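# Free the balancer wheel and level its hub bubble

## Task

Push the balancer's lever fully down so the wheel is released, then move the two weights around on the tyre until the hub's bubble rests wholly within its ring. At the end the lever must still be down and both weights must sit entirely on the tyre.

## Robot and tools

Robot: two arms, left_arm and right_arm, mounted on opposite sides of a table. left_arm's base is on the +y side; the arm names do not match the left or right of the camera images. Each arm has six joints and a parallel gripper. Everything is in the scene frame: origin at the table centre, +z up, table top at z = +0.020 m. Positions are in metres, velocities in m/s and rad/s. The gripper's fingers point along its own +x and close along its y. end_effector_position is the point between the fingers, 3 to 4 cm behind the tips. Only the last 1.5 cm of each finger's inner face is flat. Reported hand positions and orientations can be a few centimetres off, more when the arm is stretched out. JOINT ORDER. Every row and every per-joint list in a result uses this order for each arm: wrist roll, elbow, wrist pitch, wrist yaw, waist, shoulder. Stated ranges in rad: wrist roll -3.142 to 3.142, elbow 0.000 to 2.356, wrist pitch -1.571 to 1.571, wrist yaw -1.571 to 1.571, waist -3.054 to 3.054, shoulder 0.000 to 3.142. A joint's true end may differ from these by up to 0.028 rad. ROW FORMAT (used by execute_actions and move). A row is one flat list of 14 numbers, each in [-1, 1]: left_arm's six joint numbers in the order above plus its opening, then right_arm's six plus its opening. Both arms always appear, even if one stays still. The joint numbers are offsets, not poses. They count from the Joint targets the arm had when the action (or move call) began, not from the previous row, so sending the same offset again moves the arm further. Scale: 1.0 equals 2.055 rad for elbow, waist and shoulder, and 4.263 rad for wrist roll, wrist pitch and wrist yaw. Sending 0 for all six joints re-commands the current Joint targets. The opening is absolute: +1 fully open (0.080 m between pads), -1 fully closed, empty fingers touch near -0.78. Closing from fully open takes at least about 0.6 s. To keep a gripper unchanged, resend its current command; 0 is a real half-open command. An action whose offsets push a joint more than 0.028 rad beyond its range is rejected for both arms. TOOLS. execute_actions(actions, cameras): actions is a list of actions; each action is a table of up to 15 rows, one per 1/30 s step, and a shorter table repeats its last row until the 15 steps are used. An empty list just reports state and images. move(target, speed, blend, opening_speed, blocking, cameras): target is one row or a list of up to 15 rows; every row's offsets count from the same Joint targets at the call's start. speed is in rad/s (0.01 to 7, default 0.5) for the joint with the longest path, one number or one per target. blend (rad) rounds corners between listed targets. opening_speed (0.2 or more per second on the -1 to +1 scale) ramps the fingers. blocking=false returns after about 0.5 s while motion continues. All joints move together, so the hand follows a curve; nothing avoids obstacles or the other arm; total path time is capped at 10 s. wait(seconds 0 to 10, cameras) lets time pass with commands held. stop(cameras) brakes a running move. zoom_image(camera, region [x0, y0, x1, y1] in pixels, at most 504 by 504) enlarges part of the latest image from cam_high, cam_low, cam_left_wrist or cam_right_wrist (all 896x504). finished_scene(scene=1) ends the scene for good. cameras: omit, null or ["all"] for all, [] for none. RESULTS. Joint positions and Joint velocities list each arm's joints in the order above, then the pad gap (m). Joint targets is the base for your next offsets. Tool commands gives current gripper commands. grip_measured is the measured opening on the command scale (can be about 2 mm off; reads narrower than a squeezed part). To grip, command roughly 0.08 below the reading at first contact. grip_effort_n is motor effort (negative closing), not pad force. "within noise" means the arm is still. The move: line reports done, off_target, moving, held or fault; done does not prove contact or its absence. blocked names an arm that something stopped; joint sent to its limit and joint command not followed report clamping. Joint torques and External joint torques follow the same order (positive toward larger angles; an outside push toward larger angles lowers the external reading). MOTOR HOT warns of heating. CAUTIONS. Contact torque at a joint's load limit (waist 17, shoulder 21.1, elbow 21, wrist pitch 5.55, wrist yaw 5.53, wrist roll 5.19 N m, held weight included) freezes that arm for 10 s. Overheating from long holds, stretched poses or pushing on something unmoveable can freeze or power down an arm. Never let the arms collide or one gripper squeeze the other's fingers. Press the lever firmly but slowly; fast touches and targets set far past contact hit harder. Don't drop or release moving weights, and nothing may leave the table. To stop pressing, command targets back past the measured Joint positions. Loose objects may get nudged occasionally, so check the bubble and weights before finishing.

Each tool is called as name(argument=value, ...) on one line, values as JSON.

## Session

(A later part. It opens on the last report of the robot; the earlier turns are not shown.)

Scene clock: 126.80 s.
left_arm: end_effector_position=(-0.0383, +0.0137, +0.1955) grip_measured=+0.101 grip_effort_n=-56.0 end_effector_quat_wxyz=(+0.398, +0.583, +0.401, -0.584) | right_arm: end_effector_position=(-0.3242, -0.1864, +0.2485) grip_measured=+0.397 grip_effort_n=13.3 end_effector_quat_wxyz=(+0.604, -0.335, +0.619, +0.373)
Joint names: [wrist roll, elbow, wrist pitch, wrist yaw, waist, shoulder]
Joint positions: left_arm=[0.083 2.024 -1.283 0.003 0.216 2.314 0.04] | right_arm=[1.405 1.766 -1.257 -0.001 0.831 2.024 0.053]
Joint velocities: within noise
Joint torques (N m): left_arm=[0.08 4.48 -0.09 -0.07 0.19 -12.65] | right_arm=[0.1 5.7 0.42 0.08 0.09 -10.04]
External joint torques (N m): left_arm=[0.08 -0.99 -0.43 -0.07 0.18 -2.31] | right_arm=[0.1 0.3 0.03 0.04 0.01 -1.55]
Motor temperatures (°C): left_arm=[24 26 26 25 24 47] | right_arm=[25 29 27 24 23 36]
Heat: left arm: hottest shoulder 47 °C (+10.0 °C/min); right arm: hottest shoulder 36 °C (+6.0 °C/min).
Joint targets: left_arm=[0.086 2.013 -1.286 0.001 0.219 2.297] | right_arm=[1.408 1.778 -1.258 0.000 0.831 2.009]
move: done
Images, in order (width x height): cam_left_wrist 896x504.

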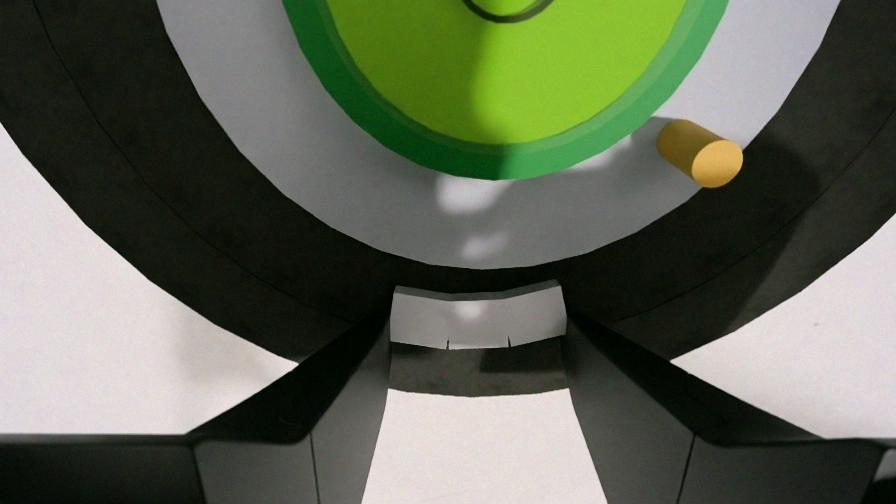

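move(target=[0,0.008,-0.002,0,0,0,0.4, 0,0,0,0,0,0,0.4], opening_speed=0.3, speed=0.05, cameras=["cam_left_wrist"])

move(target=[[0,0.07,-0.028,0,0,0.012,0.4, 0,0,0,0,0,0,0.4],[-0.0202,0.0713,-0.0114,0,0.0446,-0.1294,0.4, 0,0,0,0,0,0,0.4]], speed=[0.15, 0.6], cameras=["cam_high","cam_left_wrist"])

wait(seconds=1.5, cameras=["cam_high","cam_low","cam_left_wrist"])

zoom_image(camera="cam_left_wrist", region=[480, 90, 660, 250])

Scene clock: 128.53 s.
left_arm: end_effector_position=(-0.0377, +0.0159, +0.1955) grip_measured=+0.396 grip_effort_n=14.7 end_effector_quat_wxyz=(+0.396, +0.586, +0.403, -0.581) | right_arm: end_effector_position=(-0.3242, -0.1864, +0.2485) grip_measured=+0.397 grip_effort_n=13.7 end_effector_quat_wxyz=(+0.604, -0.335, +0.619, +0.373)
Joint names: [wrist roll, elbow, wrist pitch, wrist yaw, waist, shoulder]
Joint positions: left_arm=[0.083 2.023 -1.293 0.003 0.216 2.313 0.053] | right_arm=[1.405 1.766 -1.257 -0.001 0.831 2.024 0.053]
Joint velocities: within noise
Joint torques (N m): left_arm=[0.08 6.25 0.03 -0.09 0.25 -12.61] | right_arm=[0.11 5.7 0.41 0.1 0.07 -10.03]
External joint torques (N m): left_arm=[0.08 0.79 -0.29 -0.09 0.18 -2.24] | right_arm=[0.12 0.29 0.03 0.04 0.14 -1.47]
Motor temperatures (°C): left_arm=[24 26 26 25 24 48] | right_arm=[25 29 27 24 23 36]
Heat: left arm: hottest shoulder 48 °C (+11.1 °C/min); right arm: hottest shoulder 36 °C (+6.0 °C/min).
Joint targets: left_arm=[0.086 2.029 -1.294 0.001 0.219 2.297] | right_arm=[1.408 1.778 -1.258 0.000 0.831 2.009]
move: done
Images, in order (width x height): cam_left_wrist 896x504.

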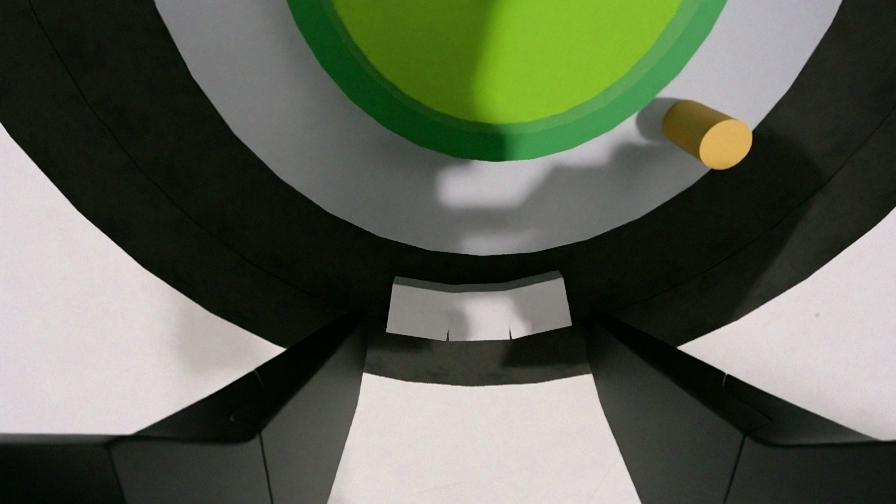

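Scene clock: 130.60 s.
left_arm: end_effector_position=(+0.0030, +0.0033, +0.3569) grip_measured=+0.397 grip_effort_n=14.7 end_effector_quat_wxyz=(+0.522, +0.438, +0.361, -0.636) | right_arm: end_effector_position=(-0.3242, -0.1864, +0.2485) grip_measured=+0.397 grip_effort_n=13.3 end_effector_quat_wxyz=(+0.604, -0.335, +0.619, +0.373)
Joint names: [wrist roll, elbow, wrist pitch, wrist yaw, waist, shoulder]
Joint positions: left_arm=[0.001 2.173 -1.345 0.003 0.311 2.035 0.053] | right_arm=[1.405 1.766 -1.257 -0.001 0.831 2.024 0.053]
Joint velocities: within noise
Joint torques (N m): left_arm=[-0.1 6.26 0.9 -0.07 0.05 -9.98] | right_arm=[0.11 5.73 0.41 0.08 0.04 -10.06]
External joint torques (N m): left_arm=[-0.1 0.62 0.03 -0.07 0.05 -1.03] | right_arm=[0.12 0.32 0.05 0.03 0.05 -1.46]
Motor temperatures (°C): left_arm=[24 26 26 25 24 48] | right_arm=[25 29 27 24 23 36]
Heat: left arm: hottest shoulder 48 °C (+11.1 °C/min); right arm: hottest shoulder 36 °C (+6.0 °C/min).
Joint targets: left_arm=[0.000 2.175 -1.343 0.001 0.311 2.031] | right_arm=[1.408 1.778 -1.258 0.000 0.831 2.009]
move: done
Images, in order (width x height): cam_high 896x504, cam_left_wrist 896x504.

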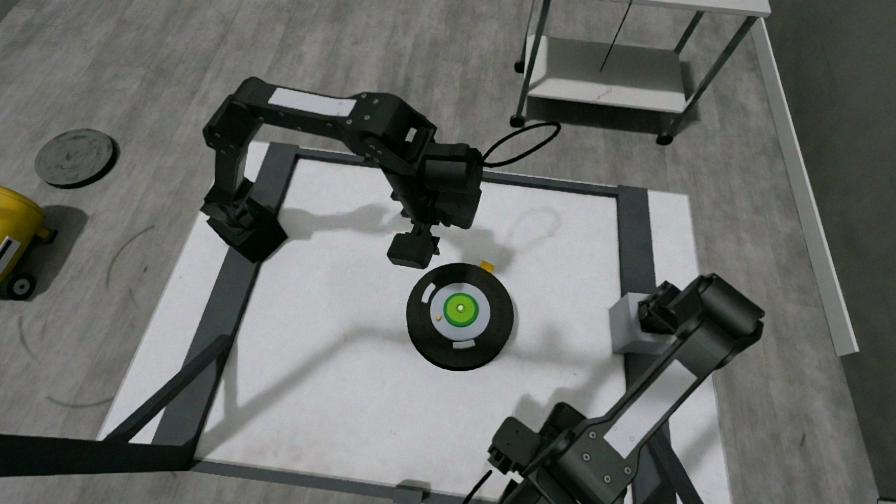

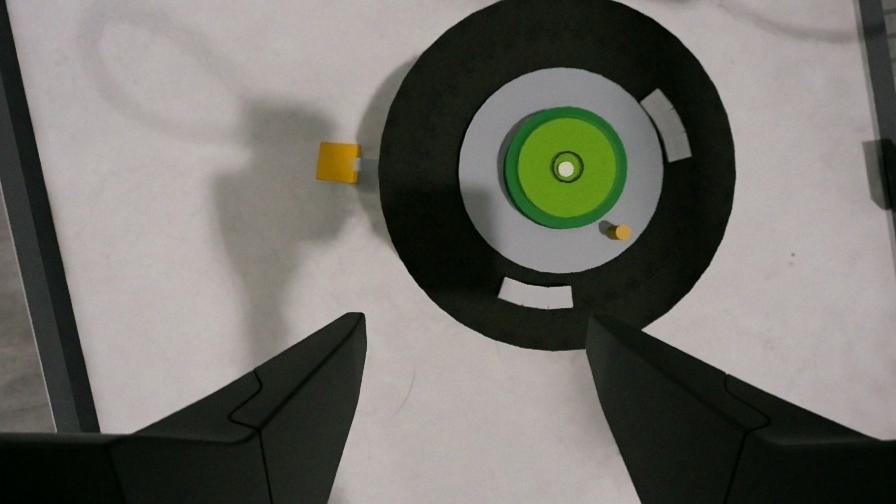

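Scene clock: 132.10 s.
left_arm: end_effector_position=(+0.0030, +0.0033, +0.3569) grip_measured=+0.397 grip_effort_n=14.7 end_effector_quat_wxyz=(+0.522, +0.438, +0.361, -0.636) | right_arm: end_effector_position=(-0.3242, -0.1864, +0.2485) grip_measured=+0.397 grip_effort_n=13.7 end_effector_quat_wxyz=(+0.604, -0.335, +0.619, +0.373)
Joint names: [wrist roll, elbow, wrist pitch, wrist yaw, waist, shoulder]
Joint positions: left_arm=[0.001 2.173 -1.345 0.003 0.311 2.035 0.053] | right_arm=[1.405 1.766 -1.257 -0.001 0.831 2.024 0.053]
Joint velocities: within noise
Joint torques (N m): left_arm=[-0.1 6.13 0.89 -0.07 0.07 -9.82] | right_arm=[0.12 5.7 0.41 0.09 -0.03 -10.07]
External joint torques (N m): left_arm=[-0.1 0.49 0.02 -0.07 0.06 -0.88] | right_arm=[0.12 0.3 0.04 0.05 -0.07 -1.51]
Motor temperatures (°C): left_arm=[24 26 26 25 24 47] | right_arm=[25 29 27 24 23 36]
Heat: left arm: hottest shoulder 47 °C (+9.1 °C/min); right arm: hottest shoulder 36 °C (+6.1 °C/min).
Joint targets: left_arm=[0.000 2.175 -1.343 0.001 0.311 2.031] | right_arm=[1.408 1.778 -1.258 0.000 0.831 2.009]
Tool commands: left_gripper/opening=+0.4 right_gripper/opening=+0.4
wait: 1.50 s; at rest by 0.17 s
Images, in order (width x height): cam_high 896x504, cam_low 896x504, cam_left_wrist 896x504.

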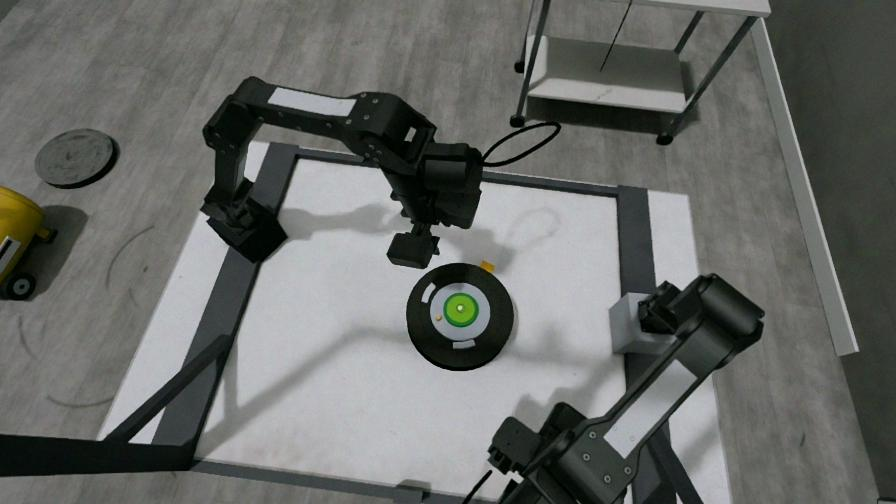

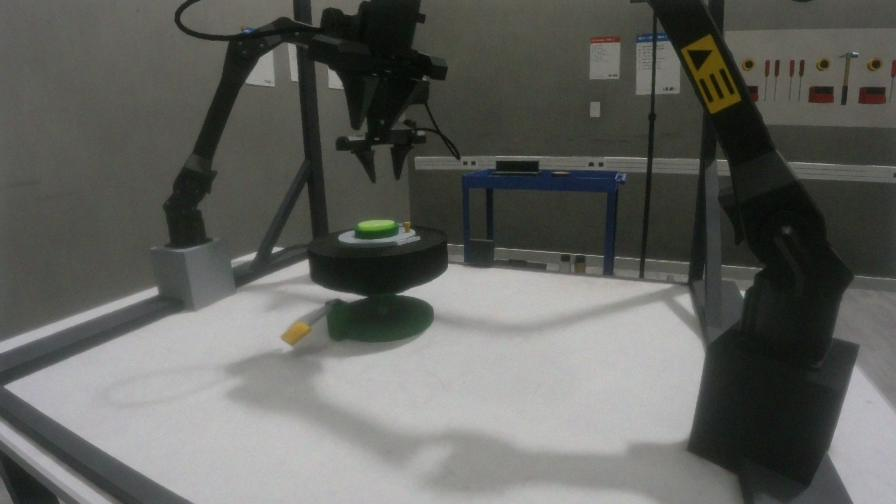

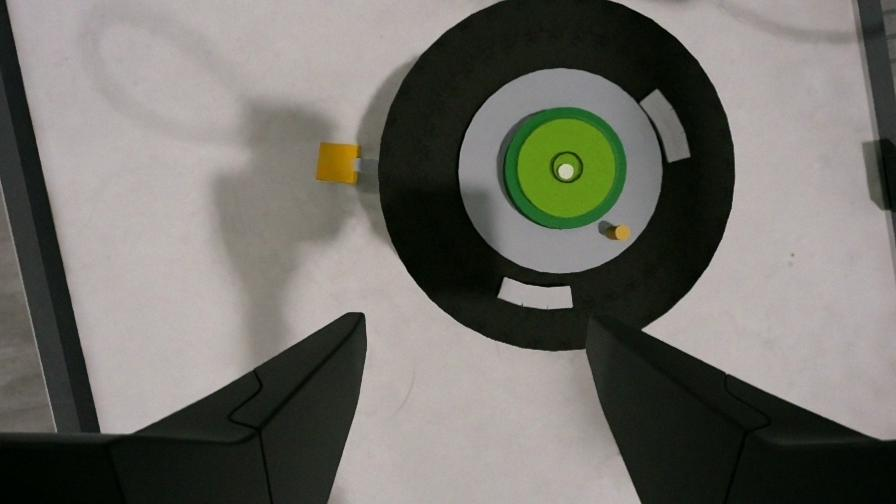

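Scaled by 2.800 from the camera's 896x504 image, which has a finer 1280x720 frame.

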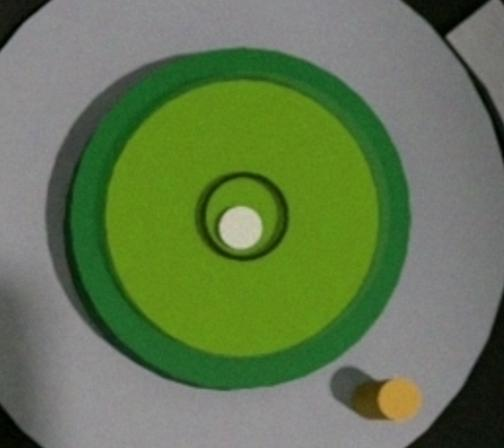

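wait(seconds=2, cameras=["cam_left_wrist"])

zoom_image(camera="cam_left_wrist", region=[480, 90, 660, 250])

Scene clock: 134.30 s.
left_arm: end_effector_position=(+0.0030, +0.0033, +0.3569) grip_measured=+0.397 grip_effort_n=14.7 end_effector_quat_wxyz=(+0.522, +0.438, +0.361, -0.636) | right_arm: end_effector_position=(-0.3242, -0.1864, +0.2485) grip_measured=+0.397 grip_effort_n=13.3 end_effector_quat_wxyz=(+0.604, -0.335, +0.619, +0.373)
Joint names: [wrist roll, elbow, wrist pitch, wrist yaw, waist, shoulder]
Joint positions: left_arm=[0.001 2.173 -1.345 0.003 0.311 2.035 0.053] | right_arm=[1.405 1.766 -1.257 -0.001 0.831 2.024 0.053]
Joint velocities: within noise
Joint torques (N m): left_arm=[-0.08 6.32 0.92 -0.09 -0.02 -9.79] | right_arm=[0.11 5.7 0.43 0.08 0.04 -10.09]
External joint torques (N m): left_arm=[-0.08 0.66 0.04 -0.09 0.02 -0.84] | right_arm=[0.11 0.24 0.04 0.04 0.03 -1.47]
Motor temperatures (°C): left_arm=[24 27 26 25 24 46] | right_arm=[25 29 27 24 23 37]
Heat: left arm: hottest shoulder 46 °C (+8.1 °C/min); right arm: hottest shoulder 37 °C (+7.1 °C/min).
Joint targets: left_arm=[0.000 2.175 -1.343 0.001 0.311 2.031] | right_arm=[1.408 1.778 -1.258 0.000 0.831 2.009]
Tool commands: left_gripper/opening=+0.4 right_gripper/opening=+0.4
wait: 2.00 s; at rest from the start
Images, in order (width x height): cam_left_wrist 896x504.

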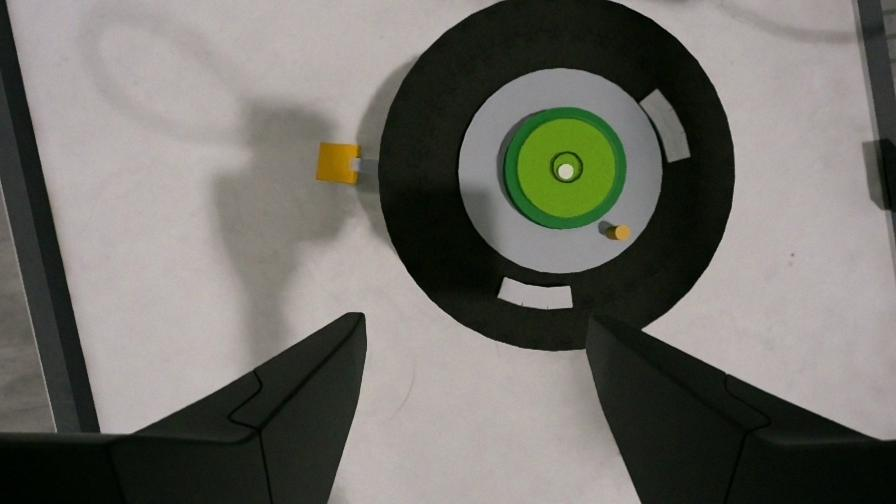

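Scaled by 2.800 from the camera's 896x504 image, which has a finer 1280x720 frame.

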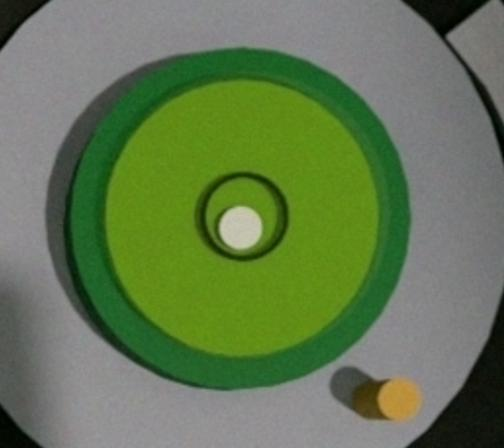

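Stable and inside the ring.

finished_scene()

The scene is finished: the task was done.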